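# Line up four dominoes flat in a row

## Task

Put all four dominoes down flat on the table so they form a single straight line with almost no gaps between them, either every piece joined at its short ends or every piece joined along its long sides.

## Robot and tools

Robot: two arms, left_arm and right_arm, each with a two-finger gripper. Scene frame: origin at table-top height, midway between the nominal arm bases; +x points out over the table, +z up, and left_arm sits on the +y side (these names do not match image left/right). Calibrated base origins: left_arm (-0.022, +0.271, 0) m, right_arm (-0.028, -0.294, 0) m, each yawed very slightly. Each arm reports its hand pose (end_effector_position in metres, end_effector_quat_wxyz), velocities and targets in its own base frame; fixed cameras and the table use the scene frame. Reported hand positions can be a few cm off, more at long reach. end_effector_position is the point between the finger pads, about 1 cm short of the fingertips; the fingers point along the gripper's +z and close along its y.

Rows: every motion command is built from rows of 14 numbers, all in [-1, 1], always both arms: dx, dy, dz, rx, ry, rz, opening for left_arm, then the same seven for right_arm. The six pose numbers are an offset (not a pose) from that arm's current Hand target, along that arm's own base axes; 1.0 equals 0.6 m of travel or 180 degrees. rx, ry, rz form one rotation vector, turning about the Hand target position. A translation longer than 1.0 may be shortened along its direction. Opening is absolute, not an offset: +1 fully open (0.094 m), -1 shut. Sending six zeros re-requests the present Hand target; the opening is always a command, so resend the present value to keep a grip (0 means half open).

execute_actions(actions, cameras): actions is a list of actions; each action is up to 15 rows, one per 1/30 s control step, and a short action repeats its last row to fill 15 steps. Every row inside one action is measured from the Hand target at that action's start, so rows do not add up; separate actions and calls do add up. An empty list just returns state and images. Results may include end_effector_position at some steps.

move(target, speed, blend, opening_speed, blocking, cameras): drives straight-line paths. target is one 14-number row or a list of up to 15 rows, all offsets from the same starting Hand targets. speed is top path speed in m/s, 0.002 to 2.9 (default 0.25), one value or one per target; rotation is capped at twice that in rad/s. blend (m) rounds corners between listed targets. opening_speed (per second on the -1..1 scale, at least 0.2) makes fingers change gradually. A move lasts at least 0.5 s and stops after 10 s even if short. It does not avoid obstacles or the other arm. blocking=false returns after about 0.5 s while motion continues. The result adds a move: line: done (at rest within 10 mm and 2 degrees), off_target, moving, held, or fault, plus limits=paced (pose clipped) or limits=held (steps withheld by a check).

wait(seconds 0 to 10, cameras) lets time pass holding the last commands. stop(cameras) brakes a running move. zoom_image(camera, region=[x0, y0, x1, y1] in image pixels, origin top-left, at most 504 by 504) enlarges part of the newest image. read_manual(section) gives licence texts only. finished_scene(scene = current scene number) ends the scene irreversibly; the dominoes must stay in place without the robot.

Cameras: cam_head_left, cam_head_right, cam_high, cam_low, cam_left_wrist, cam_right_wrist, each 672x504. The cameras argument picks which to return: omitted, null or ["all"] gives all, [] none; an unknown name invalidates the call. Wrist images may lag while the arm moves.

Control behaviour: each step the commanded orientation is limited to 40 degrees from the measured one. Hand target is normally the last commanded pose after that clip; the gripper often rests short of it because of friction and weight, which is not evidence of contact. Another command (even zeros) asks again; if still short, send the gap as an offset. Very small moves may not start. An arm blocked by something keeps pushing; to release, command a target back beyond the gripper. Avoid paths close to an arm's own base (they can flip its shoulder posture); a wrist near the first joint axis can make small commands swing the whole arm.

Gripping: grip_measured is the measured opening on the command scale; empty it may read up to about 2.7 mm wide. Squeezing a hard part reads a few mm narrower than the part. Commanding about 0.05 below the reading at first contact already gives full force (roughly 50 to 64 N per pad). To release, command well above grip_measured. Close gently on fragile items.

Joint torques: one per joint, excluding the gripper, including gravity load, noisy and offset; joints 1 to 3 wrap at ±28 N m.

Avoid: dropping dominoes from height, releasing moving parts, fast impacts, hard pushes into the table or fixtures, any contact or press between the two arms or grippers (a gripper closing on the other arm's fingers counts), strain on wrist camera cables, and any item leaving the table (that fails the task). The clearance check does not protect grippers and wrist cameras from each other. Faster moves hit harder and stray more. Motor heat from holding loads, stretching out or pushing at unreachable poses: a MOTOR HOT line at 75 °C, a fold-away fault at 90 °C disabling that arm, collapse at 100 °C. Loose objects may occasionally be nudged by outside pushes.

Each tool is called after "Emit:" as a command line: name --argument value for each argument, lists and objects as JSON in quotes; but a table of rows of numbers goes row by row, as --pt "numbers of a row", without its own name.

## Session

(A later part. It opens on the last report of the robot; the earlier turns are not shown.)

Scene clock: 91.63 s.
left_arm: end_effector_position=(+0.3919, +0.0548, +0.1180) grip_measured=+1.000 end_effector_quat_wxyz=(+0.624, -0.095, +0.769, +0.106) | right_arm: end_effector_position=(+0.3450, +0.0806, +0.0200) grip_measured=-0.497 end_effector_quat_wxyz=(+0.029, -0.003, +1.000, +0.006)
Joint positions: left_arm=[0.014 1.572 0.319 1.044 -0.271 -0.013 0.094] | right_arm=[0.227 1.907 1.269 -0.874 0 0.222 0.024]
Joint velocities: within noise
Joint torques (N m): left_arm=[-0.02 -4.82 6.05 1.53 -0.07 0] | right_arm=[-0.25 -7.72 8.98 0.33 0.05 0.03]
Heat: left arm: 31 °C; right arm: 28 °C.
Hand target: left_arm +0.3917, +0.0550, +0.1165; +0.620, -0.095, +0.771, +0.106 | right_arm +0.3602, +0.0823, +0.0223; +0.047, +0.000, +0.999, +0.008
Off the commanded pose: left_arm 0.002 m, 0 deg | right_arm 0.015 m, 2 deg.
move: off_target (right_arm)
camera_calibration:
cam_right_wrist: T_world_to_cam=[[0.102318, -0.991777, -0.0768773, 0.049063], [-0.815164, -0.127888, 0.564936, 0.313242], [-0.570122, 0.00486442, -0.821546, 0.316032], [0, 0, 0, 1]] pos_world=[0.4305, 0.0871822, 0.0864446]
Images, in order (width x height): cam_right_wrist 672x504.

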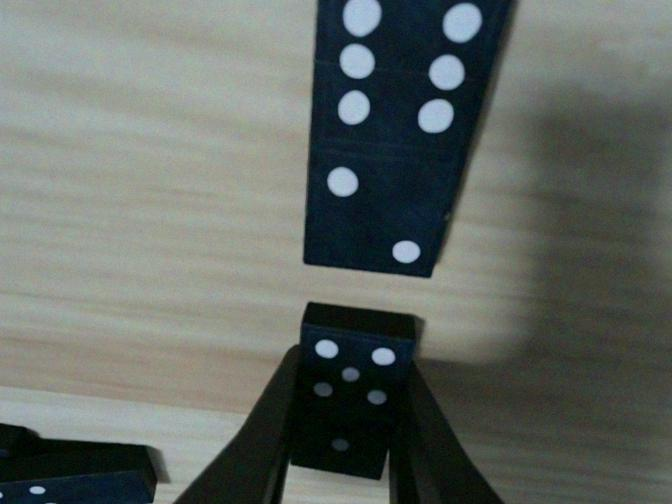

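Emit:
move --target '[0,0,0,0,0,0,1,0.015,0.001,0.005,0,0,0,-0.7]' --speed 0.04 --cameras '["cam_right_wrist"]'

Scene clock: 93.70 s.
left_arm: end_effector_position=(+0.3919, +0.0548, +0.1180) grip_measured=+1.000 end_effector_quat_wxyz=(+0.624, -0.095, +0.769, +0.106) | right_arm: end_effector_position=(+0.3579, +0.0836, +0.0209) grip_measured=-0.497 end_effector_quat_wxyz=(+0.036, -0.003, +0.999, +0.008)
Joint positions: left_arm=[0.014 1.572 0.319 1.044 -0.271 -0.013 0.094] | right_arm=[0.227 1.939 1.317 -0.874 0 0.222 0.024]
Joint velocities: within noise
Joint torques (N m): left_arm=[-0.03 -4.82 6.05 1.53 -0.07 0.01] | right_arm=[-0.69 -8.35 9.43 0.16 0.05 0.01]
Heat: left arm: 31 °C; right arm: 29 °C.
Hand target: left_arm +0.3917, +0.0550, +0.1165; +0.620, -0.095, +0.771, +0.106 | right_arm +0.3692, +0.0829, +0.0254; +0.048, +0.000, +0.999, +0.008
Off the commanded pose: left_arm 0.002 m, 0 deg | right_arm 0.012 m, 1 deg.
move: off_target (right_arm)
camera_calibration:
cam_right_wrist: T_world_to_cam=[[0.103464, -0.991507, -0.078797, 0.0503423], [-0.823475, -0.129823, 0.5523, 0.326984], [-0.557839, 0.00774397, -0.829913, 0.319586], [0, 0, 0, 1]] pos_world=[0.442332, 0.0898898, 0.0886017]
Images, in order (width x height): cam_right_wrist 672x504.

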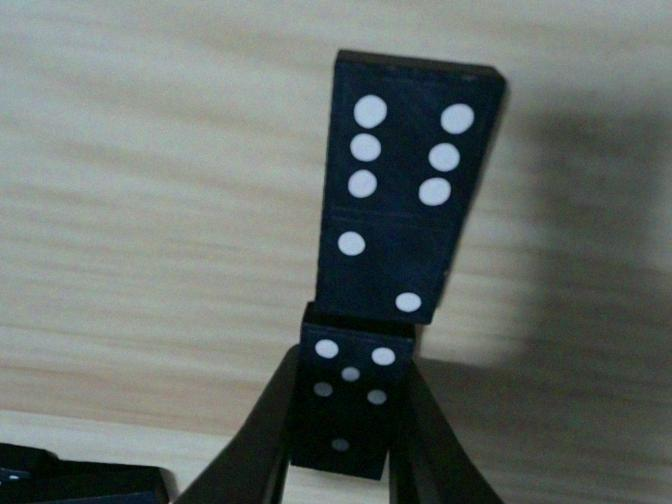

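Emit:
move --pt "0 0 0 0 0 0 1 -0.003 -0.011 0.004 0 0 0 -0.7" --pt "0 0 0 0 0 0 1 0.006 -0.009 -0.002 0 0 0 -0.7" --speed 0.03 --cameras '["cam_right_wrist","cam_low"]'

Emit:
zoom_image --camera "cam_right_wrist" --region '[260, 250, 460, 490]'

Scene clock: 96.97 s.
left_arm: end_effector_position=(+0.3919, +0.0548, +0.1180) grip_measured=+1.000 end_effector_quat_wxyz=(+0.624, -0.095, +0.769, +0.106) | right_arm: end_effector_position=(+0.3614, +0.0773, +0.0209) grip_measured=-0.497 end_effector_quat_wxyz=(+0.036, +0.002, +0.999, +0.008)
Joint positions: left_arm=[0.014 1.572 0.319 1.044 -0.271 -0.013 0.094] | right_arm=[0.208 1.947 1.327 -0.877 0 0.213 0.024]
Joint velocities: within noise
Joint torques (N m): left_arm=[-0.02 -4.82 6.05 1.53 -0.07 0] | right_arm=[-0.42 -8.24 9.32 0.17 0.02 -0.07]
Heat: left arm: 31 °C; right arm: 29 °C.
Hand target: left_arm +0.3917, +0.0550, +0.1165; +0.620, -0.095, +0.771, +0.106 | right_arm +0.3729, +0.0774, +0.0242; +0.048, +0.000, +0.999, +0.008
Off the commanded pose: left_arm 0.002 m, 0 deg | right_arm 0.012 m, 1 deg.
move: off_target (right_arm)
camera_calibration:
cam_right_wrist: T_world_to_cam=[[0.0936444, -0.992539, -0.0780873, 0.0473672], [-0.824552, -0.121273, 0.552636, 0.328686], [-0.557982, 0.0126358, -0.829757, 0.321236], [0, 0, 0, 1]] pos_world=[0.445828, 0.0828156, 0.0886029]
Images, in order (width x height): cam_low 672x504, cam_right_wrist 672x504.

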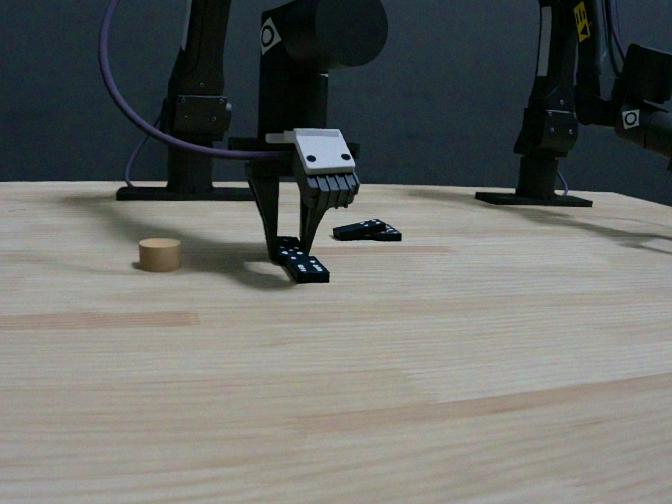

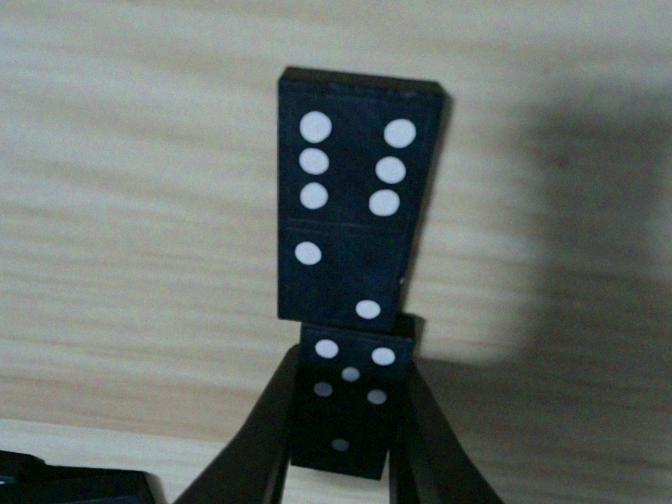

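Scaled by 2.100 from the camera's 672x504 image, which has a finer 960x720 frame.

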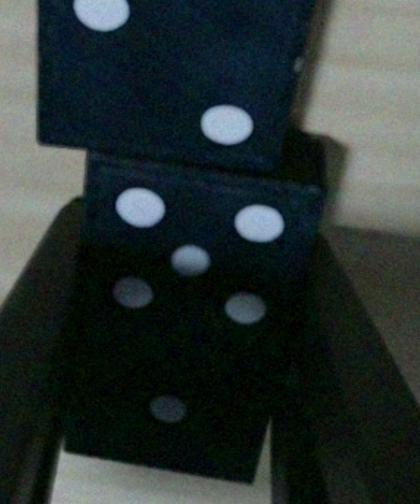

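Emit:
move --pt "0 0 0 0 0 0 1 -0.014 0.0 0.006 0 0 0 -0.7" --pt "0 0 0 0 0 0 1 -0.014 0.0095 0.006 0 0 0 -0.7" --speed 0.03 --cameras '["cam_right_wrist"]'

Scene clock: 99.33 s.
left_arm: end_effector_position=(+0.3919, +0.0548, +0.1180) grip_measured=+1.000 end_effector_quat_wxyz=(+0.624, -0.095, +0.769, +0.106) | right_arm: end_effector_position=(+0.3605, +0.0808, +0.0208) grip_measured=-0.497 end_effector_quat_wxyz=(+0.036, -0.001, +0.999, +0.007)
Joint positions: left_arm=[0.014 1.572 0.319 1.044 -0.271 -0.013 0.094] | right_arm=[0.218 1.947 1.327 -0.878 0.001 0.216 0.024]
Joint velocities: within noise
Joint torques (N m): left_arm=[-0.03 -4.82 6.05 1.53 -0.06 0.01] | right_arm=[0.47 -10.61 7.02 0.16 0.03 0.08]
Heat: left arm: 31 °C; right arm: 30 °C.
Hand target: left_arm +0.3917, +0.0550, +0.1165; +0.620, -0.095, +0.771, +0.106 | right_arm +0.3644, +0.0831, +0.0277; +0.047, +0.000, +0.999, +0.008
Off the commanded pose: left_arm 0.002 m, 0 deg | right_arm 0.008 m, 1 deg.
move: done
camera_calibration:
cam_right_wrist: T_world_to_cam=[[0.101082, -0.991885, -0.0771198, 0.0481296], [-0.823321, -0.126916, 0.553205, 0.328454], [-0.558503, 0.00757503, -0.829468, 0.321164], [0, 0, 0, 1]] pos_world=[0.444929, 0.0869924, 0.0884047]
Images, in order (width x height): cam_right_wrist 672x504.

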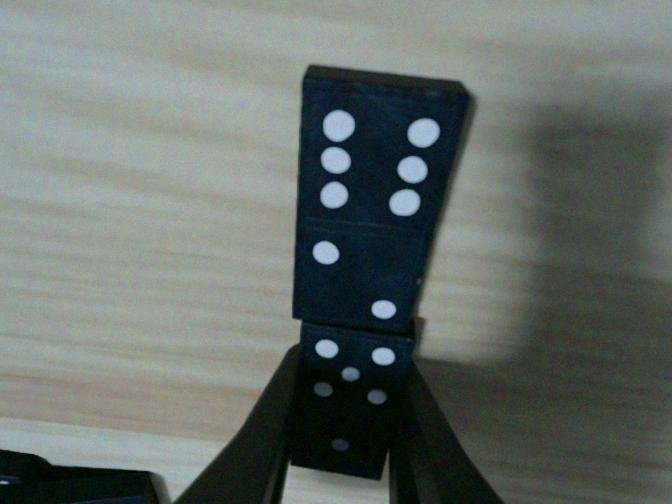

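Emit:
move --pt "0 0 0 0 0 0 1 0.016 0.002 0 0 0 0 -0.7" --pt "0 0 0 0 0 0 1 0.024 0.002 0.0 0 0 0 -0.7" --speed 0.03 --cameras '["cam_right_wrist","cam_low"]'

Emit:
zoom_image --camera "cam_right_wrist" --region '[260, 250, 460, 490]'

Emit:
zoom_image --camera "cam_low" --region '[230, 180, 380, 300]'

Scene clock: 102.37 s.
left_arm: end_effector_position=(+0.3919, +0.0548, +0.1180) grip_measured=+1.000 end_effector_quat_wxyz=(+0.624, -0.095, +0.769, +0.106) | right_arm: end_effector_position=(+0.3698, +0.0829, +0.0218) grip_measured=-0.497 end_effector_quat_wxyz=(+0.039, -0.001, +0.999, +0.008)
Joint positions: left_arm=[0.014 1.572 0.319 1.044 -0.271 -0.013 0.094] | right_arm=[0.218 1.974 1.37 -0.887 0.001 0.216 0.024]
Joint velocities: within noise
Joint torques (N m): left_arm=[-0.03 -4.81 6.04 1.53 -0.07 0] | right_arm=[0.02 -8.99 9.57 0.04 0.02 0.03]
Heat: left arm: 31 °C; right arm: 30 °C.
Hand target: left_arm +0.3917, +0.0550, +0.1165; +0.620, -0.095, +0.771, +0.106 | right_arm +0.3788, +0.0843, +0.0277; +0.047, +0.000, +0.999, +0.008
Off the commanded pose: left_arm 0.002 m, 0 deg | right_arm 0.011 m, 1 deg.
move: off_target (right_arm)
camera_calibration:
cam_right_wrist: T_world_to_cam=[[0.101174, -0.991821, -0.0778102, 0.0493432], [-0.826669, -0.127326, 0.548094, 0.33727], [-0.553518, 0.00887042, -0.83279, 0.325417], [0, 0, 0, 1]] pos_world=[0.453942, 0.0889963, 0.0899877]
Images, in order (width x height): cam_low 672x504, cam_right_wrist 672x504.

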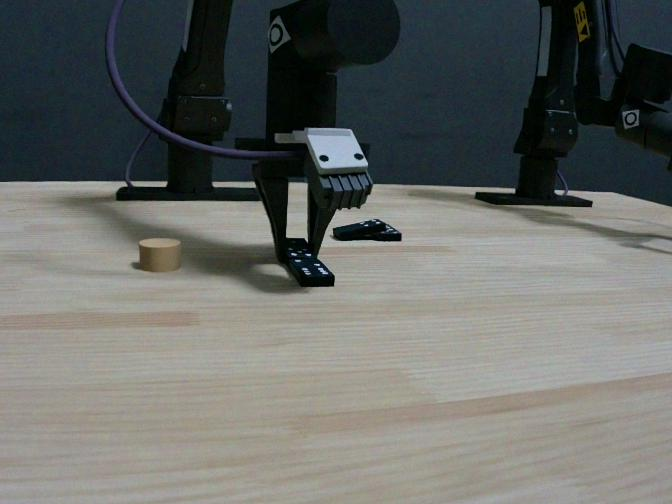

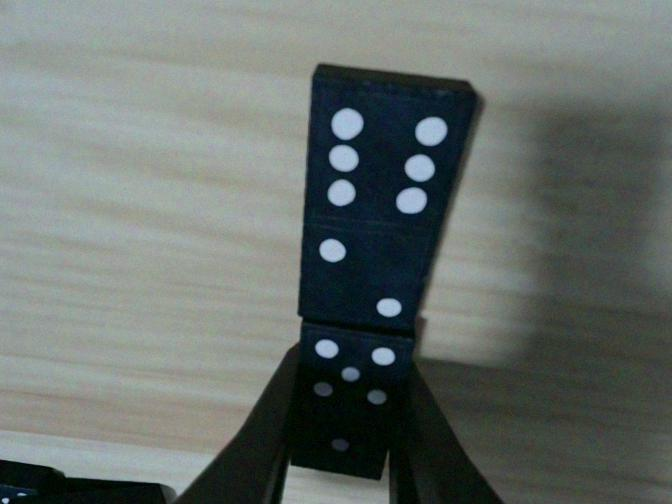

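Scaled by 2.100 from the camera's 672x504 image, which has a finer 960x720 frame.

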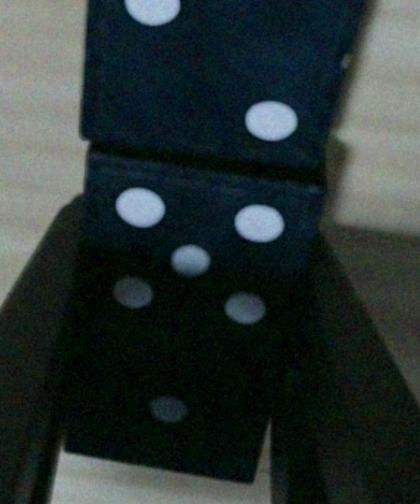

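Scaled by 3.360 from the camera's 672x504 image, which has a finer 960x720 frame.

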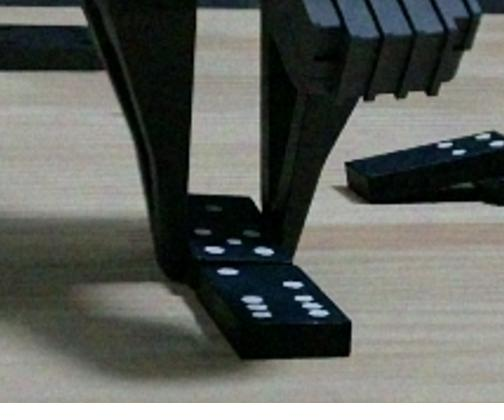

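Emit:
move --pt "0 0 0 0 0 0 1 -0.012 0 0.008 0 0 0 -0.7" --pt "0 0 0 0 0 0 1 -0.012 0 0.008 0 0 0 -0.1" --pt "0 0 0 0 0 0 1 -0.012 0 0.17 0 0.02 0 -0.1" --pt "0 0 0 0 0 0 1 -0.161 0.136 0.17 -0.028 0.028 0.5 -0.1" --speed '[0.04,0.05,0.12,0.35]' --opening_speed 1.2 --cameras '["cam_right_wrist","cam_low","cam_head_left"]'

Emit:
zoom_image --camera "cam_low" --region '[240, 180, 450, 300]'

Scene clock: 112.00 s.
left_arm: end_effector_position=(+0.3919, +0.0548, +0.1180) grip_measured=+1.000 end_effector_quat_wxyz=(+0.624, -0.095, +0.769, +0.106) | right_arm: end_effector_position=(+0.2883, +0.1686, +0.1213) grip_measured=-0.101 end_effector_quat_wxyz=(+0.018, +0.702, -0.712, +0.000)
Joint positions: left_arm=[0.014 1.572 0.319 1.044 -0.271 -0.013 0.094] | right_arm=[0.531 1.842 1.597 -1.361 0.008 -1.026 0.042]
Joint velocities: within noise
Joint torques (N m): left_arm=[-0.03 -4.81 6.04 1.53 -0.06 0.01] | right_arm=[0.12 -11.86 5.56 -0.18 -0.03 -0.11]
Heat: left arm: 31 °C; right arm: 30 °C.
Hand target: left_arm +0.3917, +0.0550, +0.1165; +0.620, -0.095, +0.771, +0.106 | right_arm +0.2822, +0.1660, +0.1297; +0.012, +0.707, -0.707, +0.000
Off the commanded pose: left_arm 0.002 m, 0 deg | right_arm 0.011 m, 1 deg.
move: off_target (right_arm); target 2's new opening was sent with right_arm's hand 0.012 m and 1 deg from that target
camera_calibration:
cam_right_wrist: T_world_to_cam=[[0.992219, 0.0773761, -0.0975417, -0.284489], [0.12171, -0.76785, 0.628962, 0.0510123], [-0.0262307, -0.63594, -0.771293, 0.311573], [0, 0, 0, 1]] pos_world=[0.284239, 0.259324, 0.180479]
Images, in order (width x height): cam_head_left 672x504, cam_low 672x504, cam_right_wrist 672x504.

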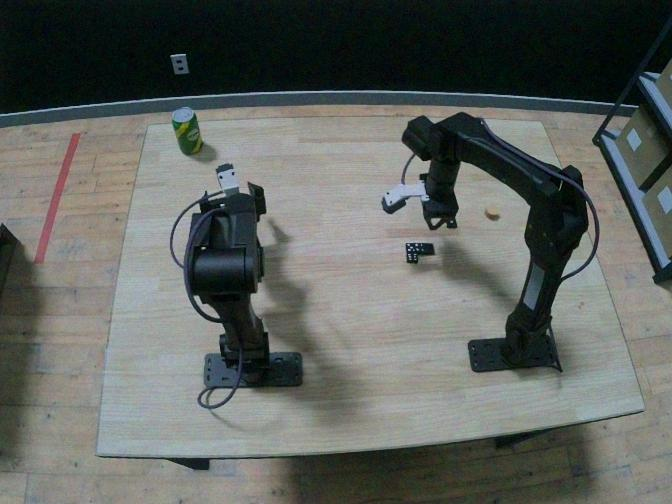

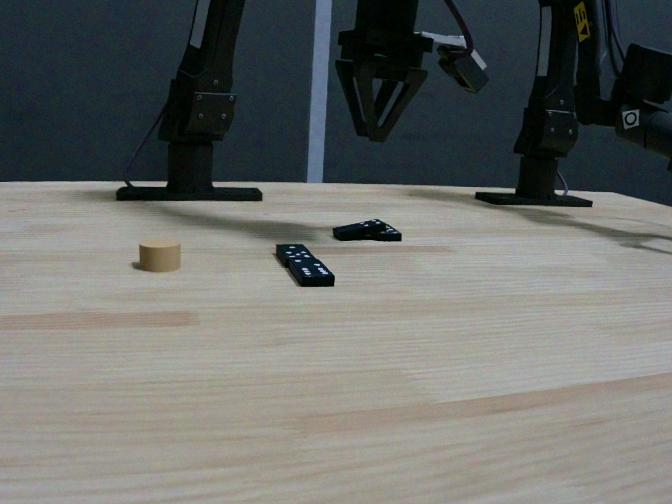

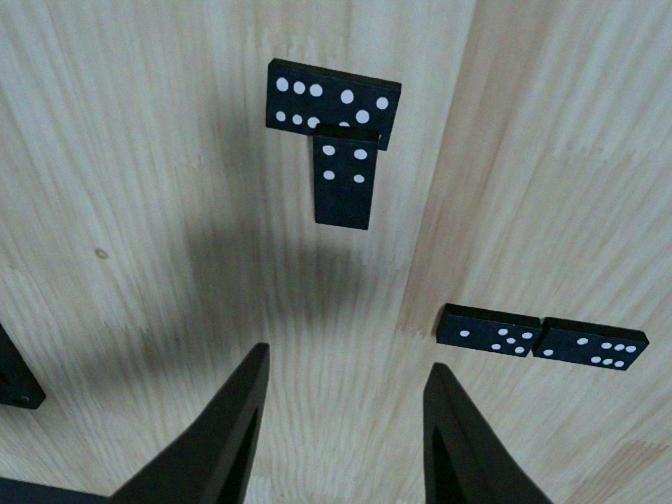

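Scaled by 2.400 from the camera's 672x504 image, which has a finer 960x720 frame.

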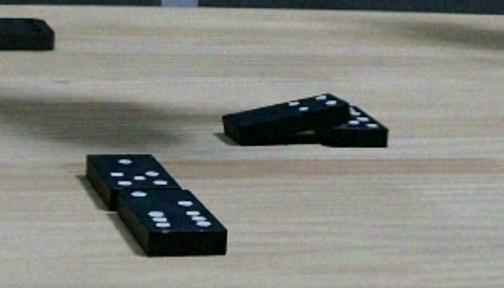

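Emit:
zoom_image --camera "cam_low" --region '[260, 230, 350, 300]'

Emit:
zoom_image --camera "cam_right_wrist" --region '[420, 280, 670, 390]'

Scaled by 5.600 from the camera's 672x504 image, which has a finer 960x720 frame.

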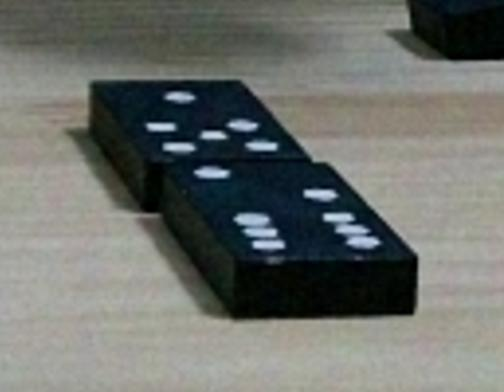

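Scaled by 2.016 from the camera's 672x504 image, which has a finer 960x720 frame.

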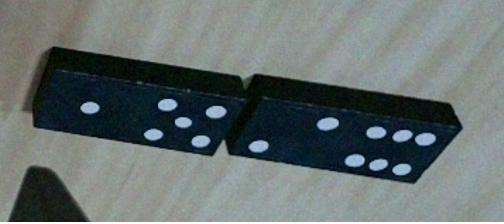

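Emit:
move --pt "0 0 0 0 0 0 1 -0.011 -0.02 -0.14 0 0 0.013 -0.15" --speed 0.15 --cameras '["cam_right_wrist","cam_low"]'

Scene clock: 120.23 s.
left_arm: end_effector_position=(+0.3919, +0.0548, +0.1180) grip_measured=+1.000 end_effector_quat_wxyz=(+0.624, -0.095, +0.769, +0.106) | right_arm: end_effector_position=(+0.2750, +0.1547, +0.0438) grip_measured=-0.149 end_effector_quat_wxyz=(+0.021, +0.719, -0.695, +0.000)
Joint positions: left_arm=[0.014 1.572 0.319 1.044 -0.271 -0.013 0.094] | right_arm=[0.516 1.825 1.263 -1.048 0.012 -1.089 0.04]
Joint velocities: within noise
Joint torques (N m): left_arm=[-0.03 -4.82 6.05 1.53 -0.06 0] | right_arm=[-0.61 -9.62 5.39 0.06 -0.01 -0.11]
Heat: left arm: 32 °C; right arm: 29 °C.
Hand target: left_arm +0.3917, +0.0550, +0.1165; +0.620, -0.095, +0.771, +0.106 | right_arm +0.2756, +0.1540, +0.0458; +0.012, +0.722, -0.692, +0.000
Off the commanded pose: left_arm 0.002 m, 0 deg | right_arm 0.002 m, 1 deg.
move: done
camera_calibration:
cam_right_wrist: T_world_to_cam=[[0.986966, 0.124623, -0.101821, -0.283429], [0.160924, -0.758792, 0.63114, 0.0784943], [0.00139409, -0.639299, -0.768957, 0.235498], [0, 0, 0, 1]] pos_world=[0.266774, 0.245437, 0.102688]
Images, in order (width x height): cam_low 672x504, cam_right_wrist 672x504.

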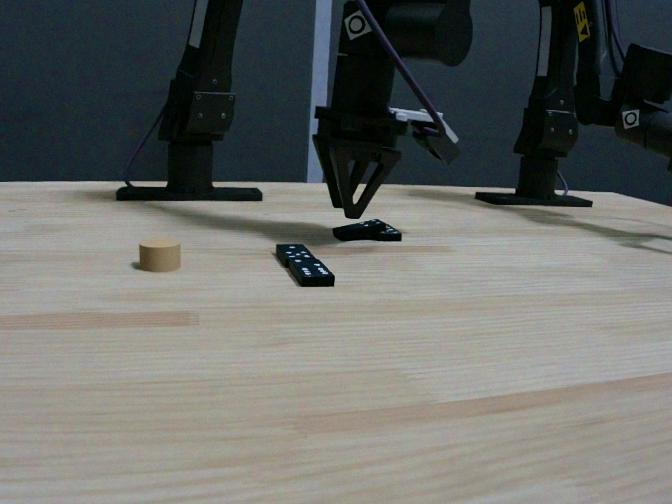

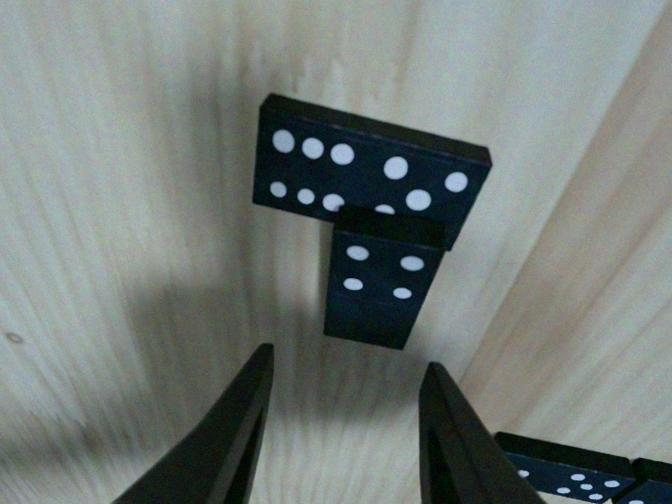

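Emit:
move --pt "0 0 0 0 0 0 1 0.006 0 0 0 0 -0.008 -0.15" --pt "0 0 0 0 0 0 1 0.006 0 -0.045 0 0 -0.008 -0.15" --speed 0.08 --cameras '["cam_right_wrist","cam_low"]'

Emit:
zoom_image --camera "cam_low" --region '[270, 170, 420, 270]'

Scene clock: 127.47 s.
left_arm: end_effector_position=(+0.3919, +0.0548, +0.1180) grip_measured=+1.000 end_effector_quat_wxyz=(+0.624, -0.095, +0.769, +0.106) | right_arm: end_effector_position=(+0.2795, +0.1549, +0.0223) grip_measured=-0.149 end_effector_quat_wxyz=(+0.012, +0.717, -0.697, +0.003)
Joint positions: left_arm=[0.014 1.572 0.319 1.044 -0.271 -0.013 0.094] | right_arm=[0.51 1.853 1.207 -0.947 0.012 -1.089 0.04]
Joint velocities: within noise
Joint torques (N m): left_arm=[-0.03 -4.82 6.05 1.53 -0.07 0.01] | right_arm=[-0.47 -7.95 5.41 0.1 -0.04 0.06]
Heat: left arm: 32 °C; right arm: 29 °C.
Hand target: left_arm +0.3917, +0.0550, +0.1165; +0.620, -0.095, +0.771, +0.106 | right_arm +0.2792, +0.1540, +0.0187; +0.012, +0.713, -0.701, +0.000
Off the commanded pose: left_arm 0.002 m, 0 deg | right_arm 0.004 m, 1 deg.
move: done
camera_calibration:
cam_right_wrist: T_world_to_cam=[[0.989265, 0.118677, -0.085268, -0.290197], [0.145847, -0.76537, 0.626847, 0.0968511], [0.00913072, -0.632554, -0.774463, 0.215924], [0, 0, 0, 1]] pos_world=[0.270984, 0.24515, 0.0817698]
Images, in order (width x height): cam_low 672x504, cam_right_wrist 672x504.

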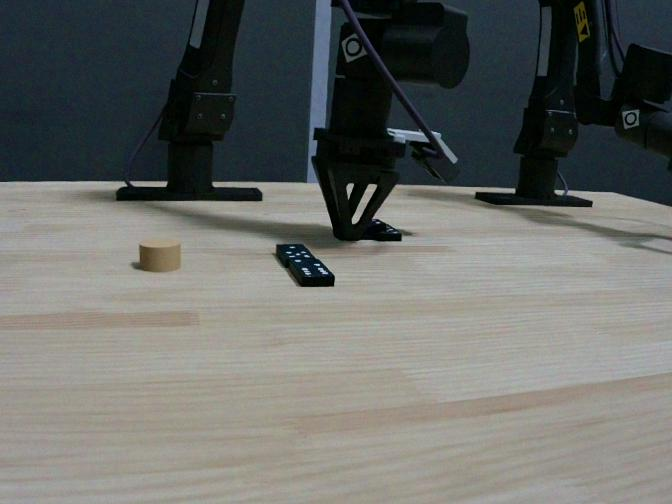

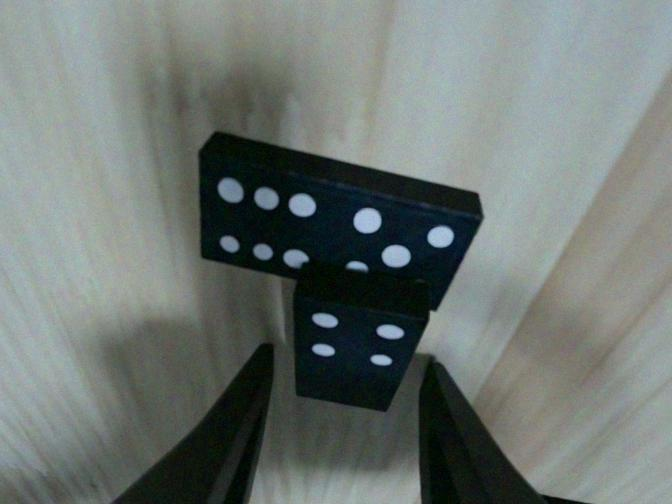

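Scaled by 3.360 from the camera's 672x504 image, which has a finer 960x720 frame.

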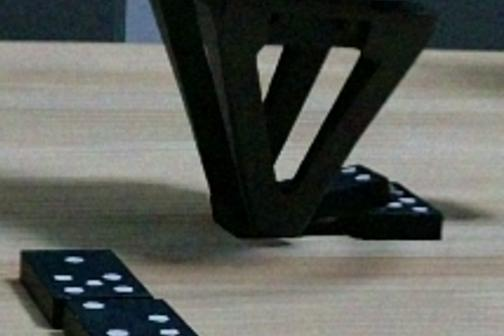

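Emit:
move --pt "0 0 0 0 0 0 1 0 0 -0.004 0 0 0 -0.15" --pt "0 0 0 0 0 0 1 0 0 0.0 0 0 0 -0.7" --pt "0 0 0 0 0 0 1 0 0 0.12 0 0 0 -0.7" --pt "0 0 0 0 0 0 1 0.0247 -0.1175 0.12 -0.028 0.0273 -0.507 -0.7" --pt "0 0 0 0 0 0 1 0.0247 -0.1175 0.025 -0.028 0.0273 -0.507 -0.7" --speed '[0.05,0.05,0.1,0.35,0.12]' --opening_speed 0.8 --cameras '["cam_right_wrist","cam_low"]'

Emit:
zoom_image --camera "cam_low" --region '[230, 180, 450, 300]'

Scene clock: 145.17 s.
left_arm: end_effector_position=(+0.3919, +0.0548, +0.1180) grip_measured=+1.000 end_effector_quat_wxyz=(+0.624, -0.095, +0.769, +0.106) | right_arm: end_effector_position=(+0.2935, +0.0832, +0.0364) grip_measured=-0.504 end_effector_quat_wxyz=(-0.065, -0.002, +0.998, +0.006)
Joint positions: left_arm=[0.014 1.572 0.319 1.044 -0.271 -0.013 0.094] | right_arm=[0.247 1.874 1.287 -1.108 -0.043 0.241 0.023]
Joint velocities: within noise
Joint torques (N m): left_arm=[-0.03 -4.82 6.05 1.53 -0.06 0.01] | right_arm=[-0.12 -8.38 5.45 -0.1 -0.08 0.14]
Heat: left arm: 32 °C; right arm: 29 °C.
Hand target: left_arm +0.3917, +0.0550, +0.1165; +0.620, -0.095, +0.771, +0.106 | right_arm +0.2940, +0.0834, +0.0338; -0.063, +0.004, +0.998, +0.008
Off the commanded pose: left_arm 0.002 m, 0 deg | right_arm 0.003 m, 1 deg.
move: done
camera_calibration:
cam_right_wrist: T_world_to_cam=[[0.0863885, -0.991913, -0.0929799, 0.0633435], [-0.694965, -0.126871, 0.707762, 0.221659], [-0.713835, 0.00347533, -0.700306, 0.337995], [0, 0, 0, 1]] pos_world=[0.389846, 0.0897787, 0.0857076]
Images, in order (width x height): cam_low 672x504, cam_right_wrist 672x504.

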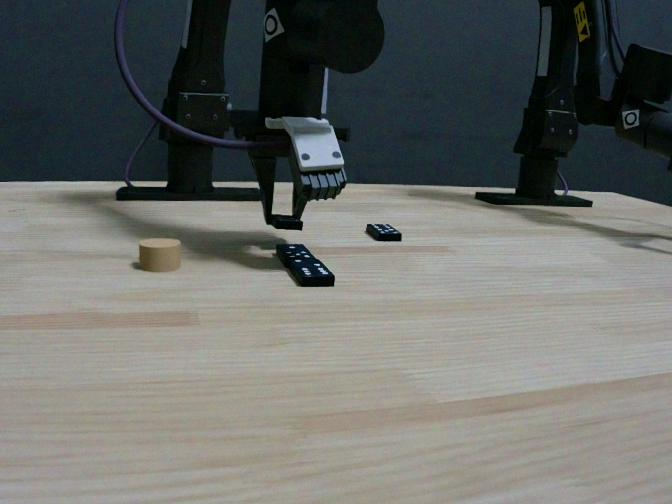

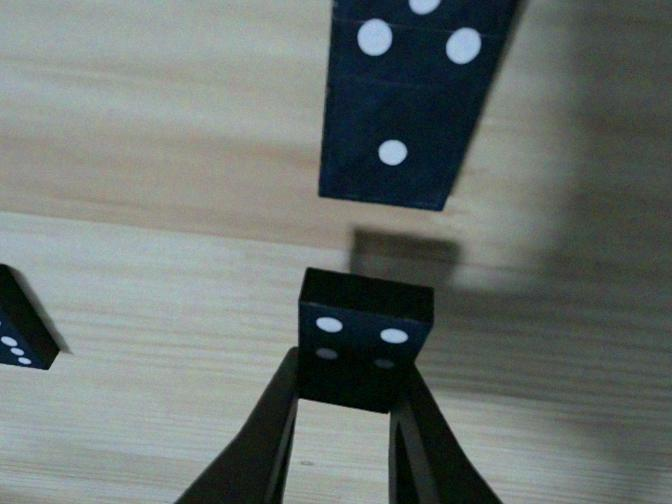

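Scaled by 2.291 from the camera's 672x504 image, which has a finer 960x720 frame.

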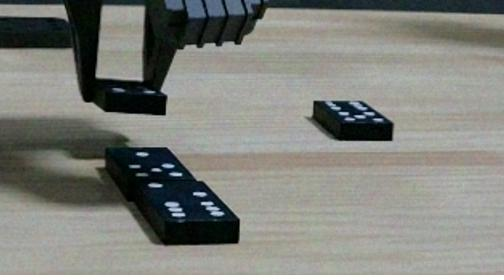

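Emit:
move --pt "0 0 0 0 0 0 1 0 0.0 -0.027 0 0 0 -0.7" --pt "0 0 0 0 0 0 1 0.02 0 -0.022 0 0.0 0 -0.7" --speed '[0.06,0.04]' --cameras '["cam_right_wrist","cam_low"]'

Emit:
zoom_image --camera "cam_low" --region '[240, 190, 350, 300]'

Scene clock: 149.53 s.
left_arm: end_effector_position=(+0.3919, +0.0548, +0.1180) grip_measured=+1.000 end_effector_quat_wxyz=(+0.624, -0.095, +0.769, +0.106) | right_arm: end_effector_position=(+0.2935, +0.0818, +0.0197) grip_measured=-0.504 end_effector_quat_wxyz=(-0.077, +0.001, +0.997, +0.004)
Joint positions: left_arm=[0.014 1.572 0.319 1.044 -0.271 -0.013 0.094] | right_arm=[0.242 1.918 1.272 -1.073 -0.044 0.241 0.023]
Joint velocities: within noise
Joint torques (N m): left_arm=[-0.03 -4.82 6.05 1.53 -0.07 0] | right_arm=[-0.53 -7.45 8.47 -0.11 -0.03 0.02]
Heat: left arm: 33 °C; right arm: 29 °C.
Hand target: left_arm +0.3917, +0.0550, +0.1165; +0.620, -0.095, +0.771, +0.106 | right_arm +0.3060, +0.0834, +0.0206; -0.063, +0.004, +0.998, +0.008
Off the commanded pose: left_arm 0.002 m, 0 deg | right_arm 0.013 m, 2 deg.
move: off_target (right_arm)
camera_calibration:
cam_right_wrist: T_world_to_cam=[[0.0787065, -0.992766, -0.0906707, 0.0627239], [-0.678932, -0.11998, 0.724331, 0.227736], [-0.72997, 0.00454971, -0.683464, 0.330599], [0, 0, 0, 1]] pos_world=[0.391007, 0.0880897, 0.0666835]
Images, in order (width x height): cam_low 672x504, cam_right_wrist 672x504.

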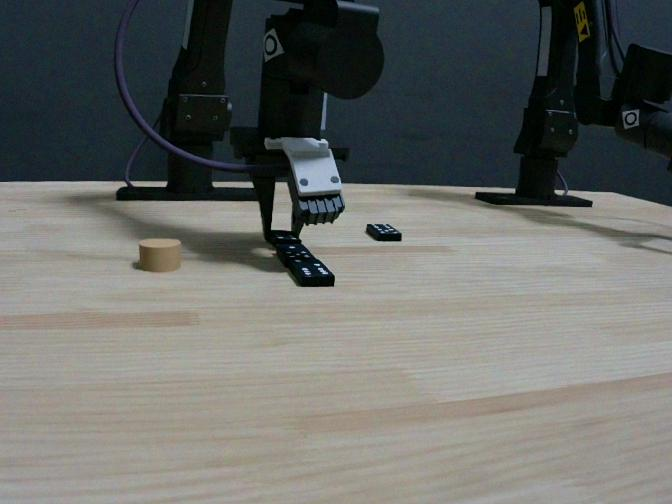

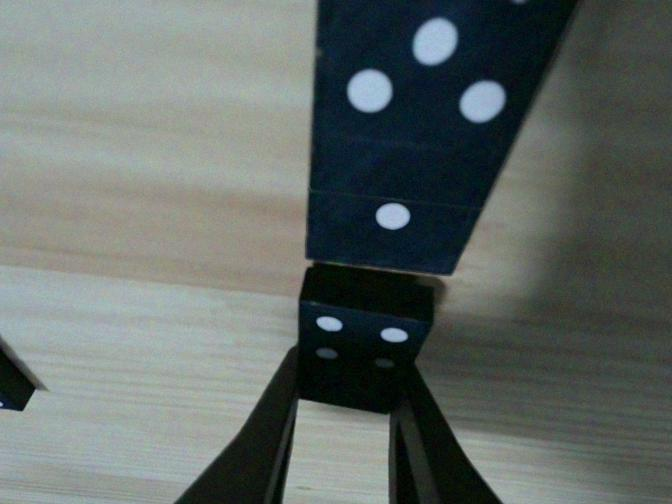

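Scaled by 4.582 from the camera's 672x504 image, which has a finer 960x720 frame.

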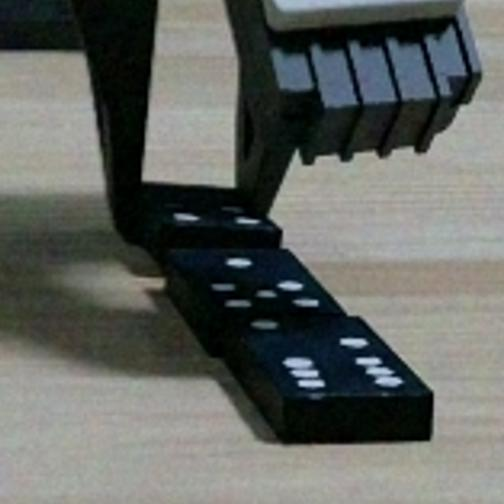

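Emit:
move --pt "0 0 0 0 0 0 1 0.012 0.0 0.006 0 0 0 -0.7" --pt "0 0 0 0 0 0 1 0.024 0 0.003 0 0.0 0 -0.7" --speed 0.035 --cameras '["cam_right_wrist"]'

Scene clock: 152.73 s.
left_arm: end_effector_position=(+0.3919, +0.0548, +0.1180) grip_measured=+1.000 end_effector_quat_wxyz=(+0.624, -0.095, +0.769, +0.106) | right_arm: end_effector_position=(+0.3097, +0.0830, +0.0204) grip_measured=-0.504 end_effector_quat_wxyz=(-0.074, +0.006, +0.997, +0.006)
Joint positions: left_arm=[0.014 1.572 0.319 1.044 -0.271 -0.013 0.094] | right_arm=[0.233 1.967 1.345 -1.09 -0.046 0.241 0.023]
Joint velocities: within noise
Joint torques (N m): left_arm=[-0.03 -4.82 6.05 1.53 -0.06 0.01] | right_arm=[-0.58 -8.12 8.8 -0.22 -0.01 -0.08]
Heat: left arm: 33 °C; right arm: 29 °C.
Hand target: left_arm +0.3917, +0.0550, +0.1165; +0.620, -0.095, +0.771, +0.106 | right_arm +0.3204, +0.0834, +0.0223; -0.064, +0.004, +0.998, +0.008
Off the commanded pose: left_arm 0.002 m, 0 deg | right_arm 0.011 m, 1 deg.
move: off_target (right_arm)
camera_calibration:
cam_right_wrist: T_world_to_cam=[[0.0699889, -0.993185, -0.0931983, 0.0654705], [-0.684351, -0.11578, 0.719901, 0.239827], [-0.725786, 0.0133953, -0.687791, 0.340967], [0, 0, 0, 1]] pos_world=[0.407013, 0.0882241, 0.0679632]
Images, in order (width x height): cam_right_wrist 672x504.

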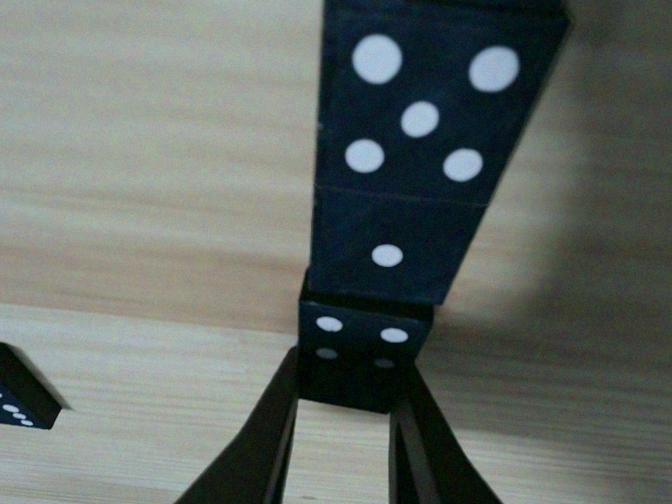

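Emit:
move --pt "0 0 0 0 0 0 1 -0.004 -0.006 0.002 0 0 0 -0.7" --pt "0 0 0 0 0 0 1 0.012 -0.005 0.0 0 0.0 0 -0.7" --speed 0.03 --cameras '["cam_right_wrist","cam_low"]'

Emit:
zoom_image --camera "cam_low" --region '[240, 190, 350, 300]'

Emit:
zoom_image --camera "cam_right_wrist" --region '[260, 200, 480, 440]'

Scene clock: 156.73 s.
left_arm: end_effector_position=(+0.3919, +0.0548, +0.1180) grip_measured=+1.000 end_effector_quat_wxyz=(+0.624, -0.095, +0.769, +0.106) | right_arm: end_effector_position=(+0.3167, +0.0808, +0.0206) grip_measured=-0.504 end_effector_quat_wxyz=(-0.074, +0.006, +0.997, +0.007)
Joint positions: left_arm=[0.014 1.572 0.319 1.044 -0.271 -0.013 0.094] | right_arm=[0.22 1.989 1.378 -1.102 -0.047 0.229 0.023]
Joint velocities: within noise
Joint torques (N m): left_arm=[-0.03 -4.82 6.04 1.53 -0.07 0] | right_arm=[-0.58 -8.32 8.81 -0.22 0.02 -0.03]
Heat: left arm: 33 °C; right arm: 30 °C.
Hand target: left_arm +0.3917, +0.0550, +0.1165; +0.620, -0.095, +0.771, +0.106 | right_arm +0.3277, +0.0804, +0.0224; -0.063, +0.004, +0.998, +0.008
Off the commanded pose: left_arm 0.002 m, 0 deg | right_arm 0.011 m, 1 deg.
move: off_target (right_arm)
camera_calibration:
cam_right_wrist: T_world_to_cam=[[0.0691549, -0.992942, -0.0963545, 0.063146], [-0.683742, -0.117508, 0.720201, 0.24421], [-0.72644, 0.0160761, -0.687042, 0.346211], [0, 0, 0, 1]] pos_world=[0.414111, 0.0858312, 0.0680652]
Images, in order (width x height): cam_low 672x504, cam_right_wrist 672x504.

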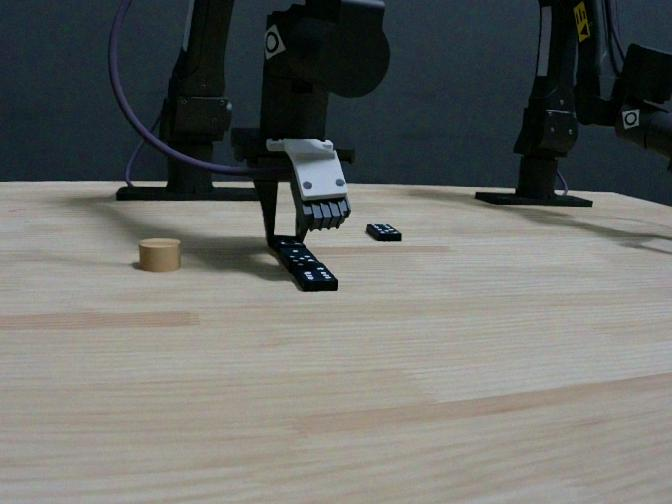

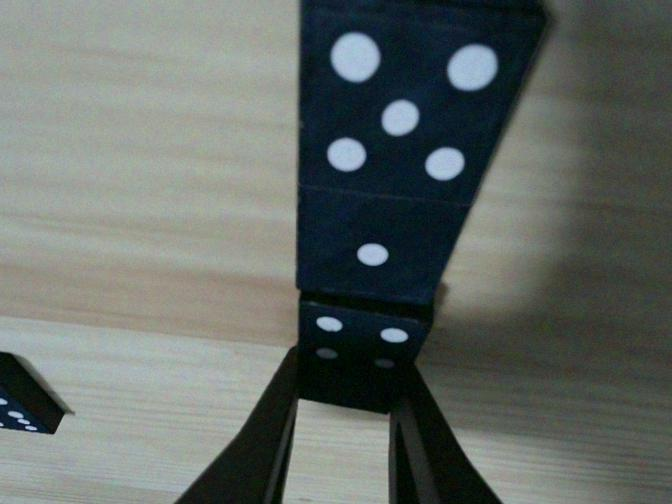

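Scaled by 4.582 from the camera's 672x504 image, which has a finer 960x720 frame.

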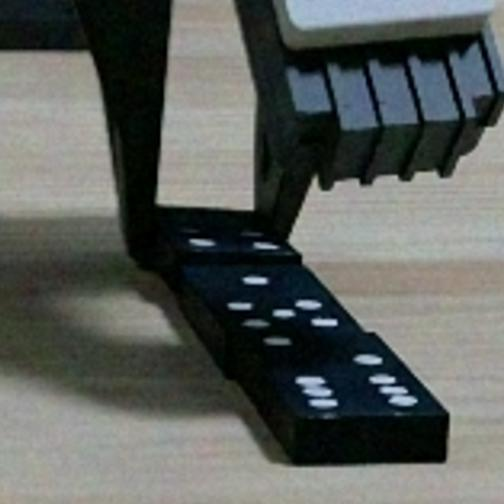

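Scaled by 2.100 from the camera's 672x504 image, which has a finer 960x720 frame.

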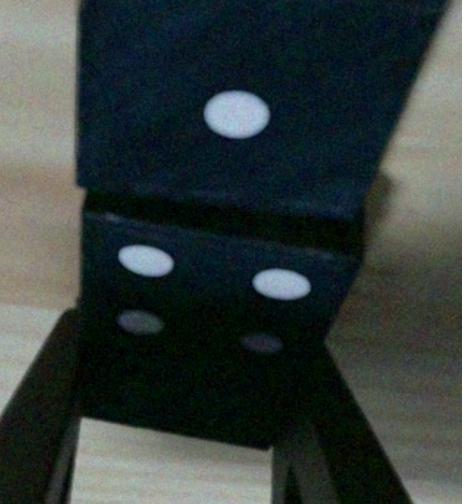

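Emit:
move --pt "0 0 0 0 0 0 1 -0.012 0 0.008 0 0 0 -0.7" --pt "0 0 0 0 0 0 1 -0.012 0 0.008 0 0 0 -0.1" --pt "0 0 0 0 0 0 1 -0.012 0 0.15 0 -0.03 0 -0.1" --pt "0 0 0 0 0 0 1 -0.0945 0.189 0.15 0 -0.037 -0.027 -0.1" --pt "0 0 0 0 0 0 1 -0.0945 0.189 0.04 0 -0.037 -0.027 -0.1" --speed '[0.04,0.05,0.12,0.3,0.15]' --opening_speed 1.2 --cameras '["cam_right_wrist","cam_low"]'

Emit:
zoom_image --camera "cam_low" --region '[240, 190, 350, 300]'

Scene clock: 166.10 s.
left_arm: end_effector_position=(+0.3919, +0.0548, +0.1180) grip_measured=+1.000 end_effector_quat_wxyz=(+0.624, -0.095, +0.769, +0.106) | right_arm: end_effector_position=(+0.2687, +0.1967, +0.0495) grip_measured=-0.101 end_effector_quat_wxyz=(-0.010, +0.038, +0.999, +0.015)
Joint positions: left_arm=[0.014 1.572 0.319 1.044 -0.271 -0.013 0.094] | right_arm=[0.61 1.843 1.309 -1.034 -0.036 0.686 0.042]
Joint velocities: within noise
Joint torques (N m): left_arm=[-0.03 -4.82 6.05 1.53 -0.06 0.01] | right_arm=[-0.4 -8.34 5.7 0.19 0.13 0.12]
Heat: left arm: 33 °C; right arm: 30 °C.
Hand target: left_arm +0.3917, +0.0550, +0.1165; +0.620, -0.095, +0.771, +0.106 | right_arm +0.2709, +0.1939, +0.0463; -0.005, +0.046, +0.999, +0.011
Off the commanded pose: left_arm 0.002 m, 0 deg | right_arm 0.005 m, 1 deg.
move: done
camera_calibration:
cam_right_wrist: T_world_to_cam=[[0.015014, -0.994788, -0.100857, 0.199457], [-0.777376, -0.075052, 0.624542, 0.225696], [-0.628857, 0.0690267, -0.774451, 0.296988], [0, 0, 0, 1]] pos_world=[0.359219, 0.194856, 0.109163]
Images, in order (width x height): cam_low 672x504, cam_right_wrist 672x504.

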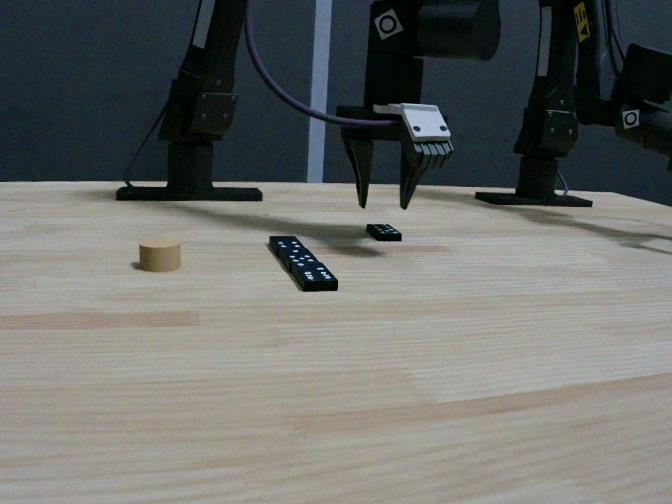

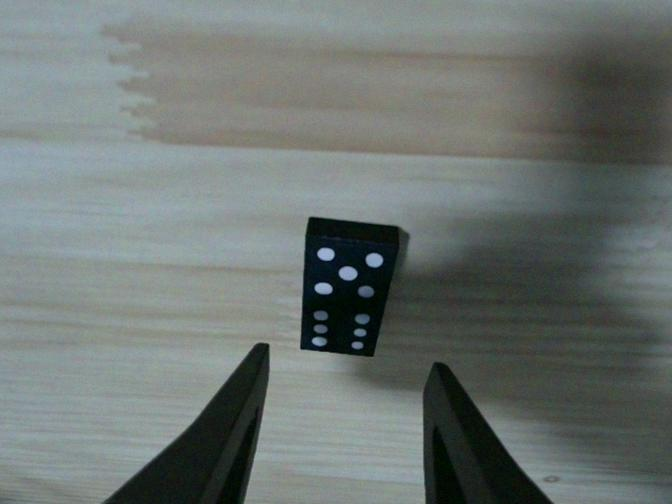

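Scaled by 4.582 from the camera's 672x504 image, which has a finer 960x720 frame.

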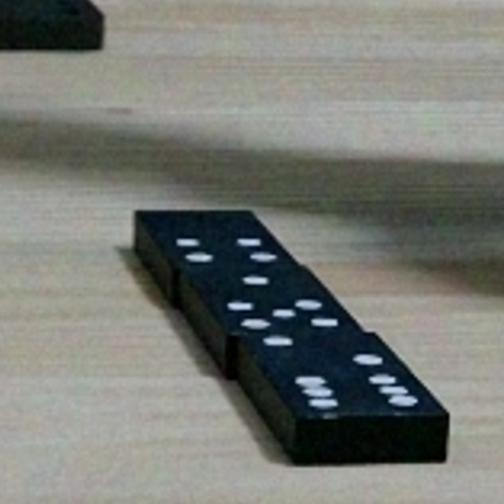

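Emit:
move --pt "0 0 0 0 0 0 1 0.003 0.001 -0.046 0 0 0 -0.1" --pt "0 0 0 0 0 0 1 0.003 0.001 -0.055 0 0 0 -0.1" --pt "0 0 0 0 0 0 1 0.003 0.001 -0.049 0 0 0 -0.7" --pt "0 0 0 0 0 0 1 0.003 0.001 -0.048 0 0 0 -0.7" --speed 0.07 --opening_speed 0.7 --cameras '["cam_right_wrist","cam_low"]'

Scene clock: 171.20 s.
left_arm: end_effector_position=(+0.3919, +0.0548, +0.1180) grip_measured=+1.000 end_effector_quat_wxyz=(+0.624, -0.095, +0.769, +0.106) | right_arm: end_effector_position=(+0.2698, +0.1973, +0.0196) grip_measured=-0.501 end_effector_quat_wxyz=(-0.010, +0.038, +0.999, +0.014)
Joint positions: left_arm=[0.014 1.572 0.319 1.044 -0.271 -0.013 0.094] | right_arm=[0.61 1.887 1.242 -0.924 -0.035 0.686 0.023]
Joint velocities: within noise
Joint torques (N m): left_arm=[-0.03 -4.82 6.04 1.53 -0.07 0.01] | right_arm=[-0.43 -8.55 5.9 0.11 0.08 0.11]
Heat: left arm: 33 °C; right arm: 30 °C.
Hand target: left_arm +0.3917, +0.0550, +0.1165; +0.620, -0.095, +0.771, +0.106 | right_arm +0.2728, +0.1945, +0.0176; -0.005, +0.046, +0.999, +0.011
Off the commanded pose: left_arm 0.002 m, 0 deg | right_arm 0.004 m, 1 deg.
move: done
camera_calibration:
cam_right_wrist: T_world_to_cam=[[0.0149038, -0.994931, -0.0994449, 0.197064], [-0.776841, -0.0741382, 0.625317, 0.244981], [-0.62952, 0.0679333, -0.774009, 0.27488], [0, 0, 0, 1]] pos_world=[0.360417, 0.195554, 0.0791655]
Images, in order (width x height): cam_low 672x504, cam_right_wrist 672x504.

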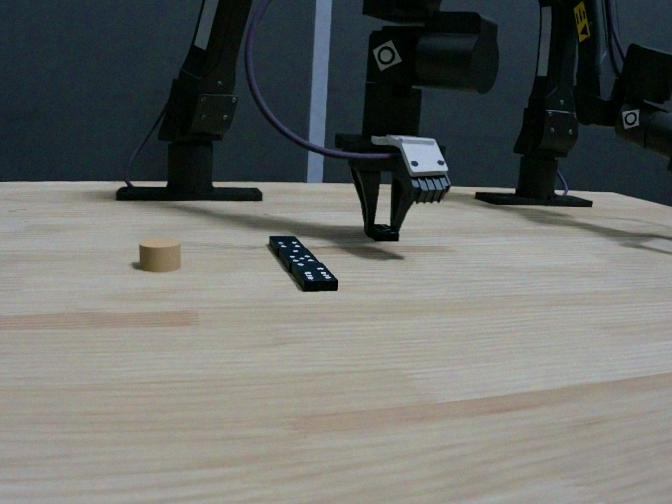

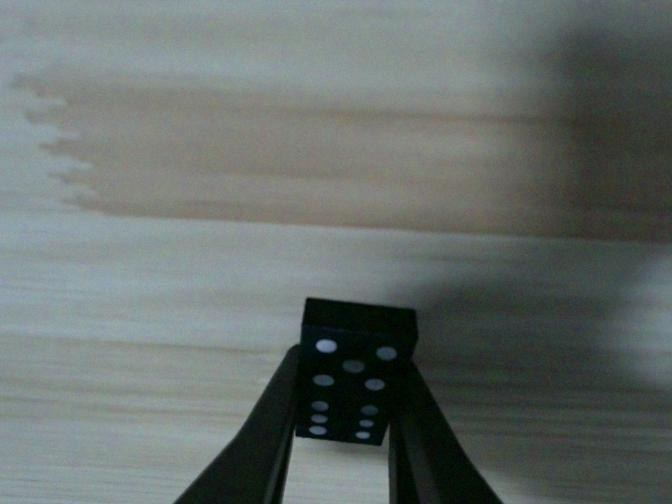

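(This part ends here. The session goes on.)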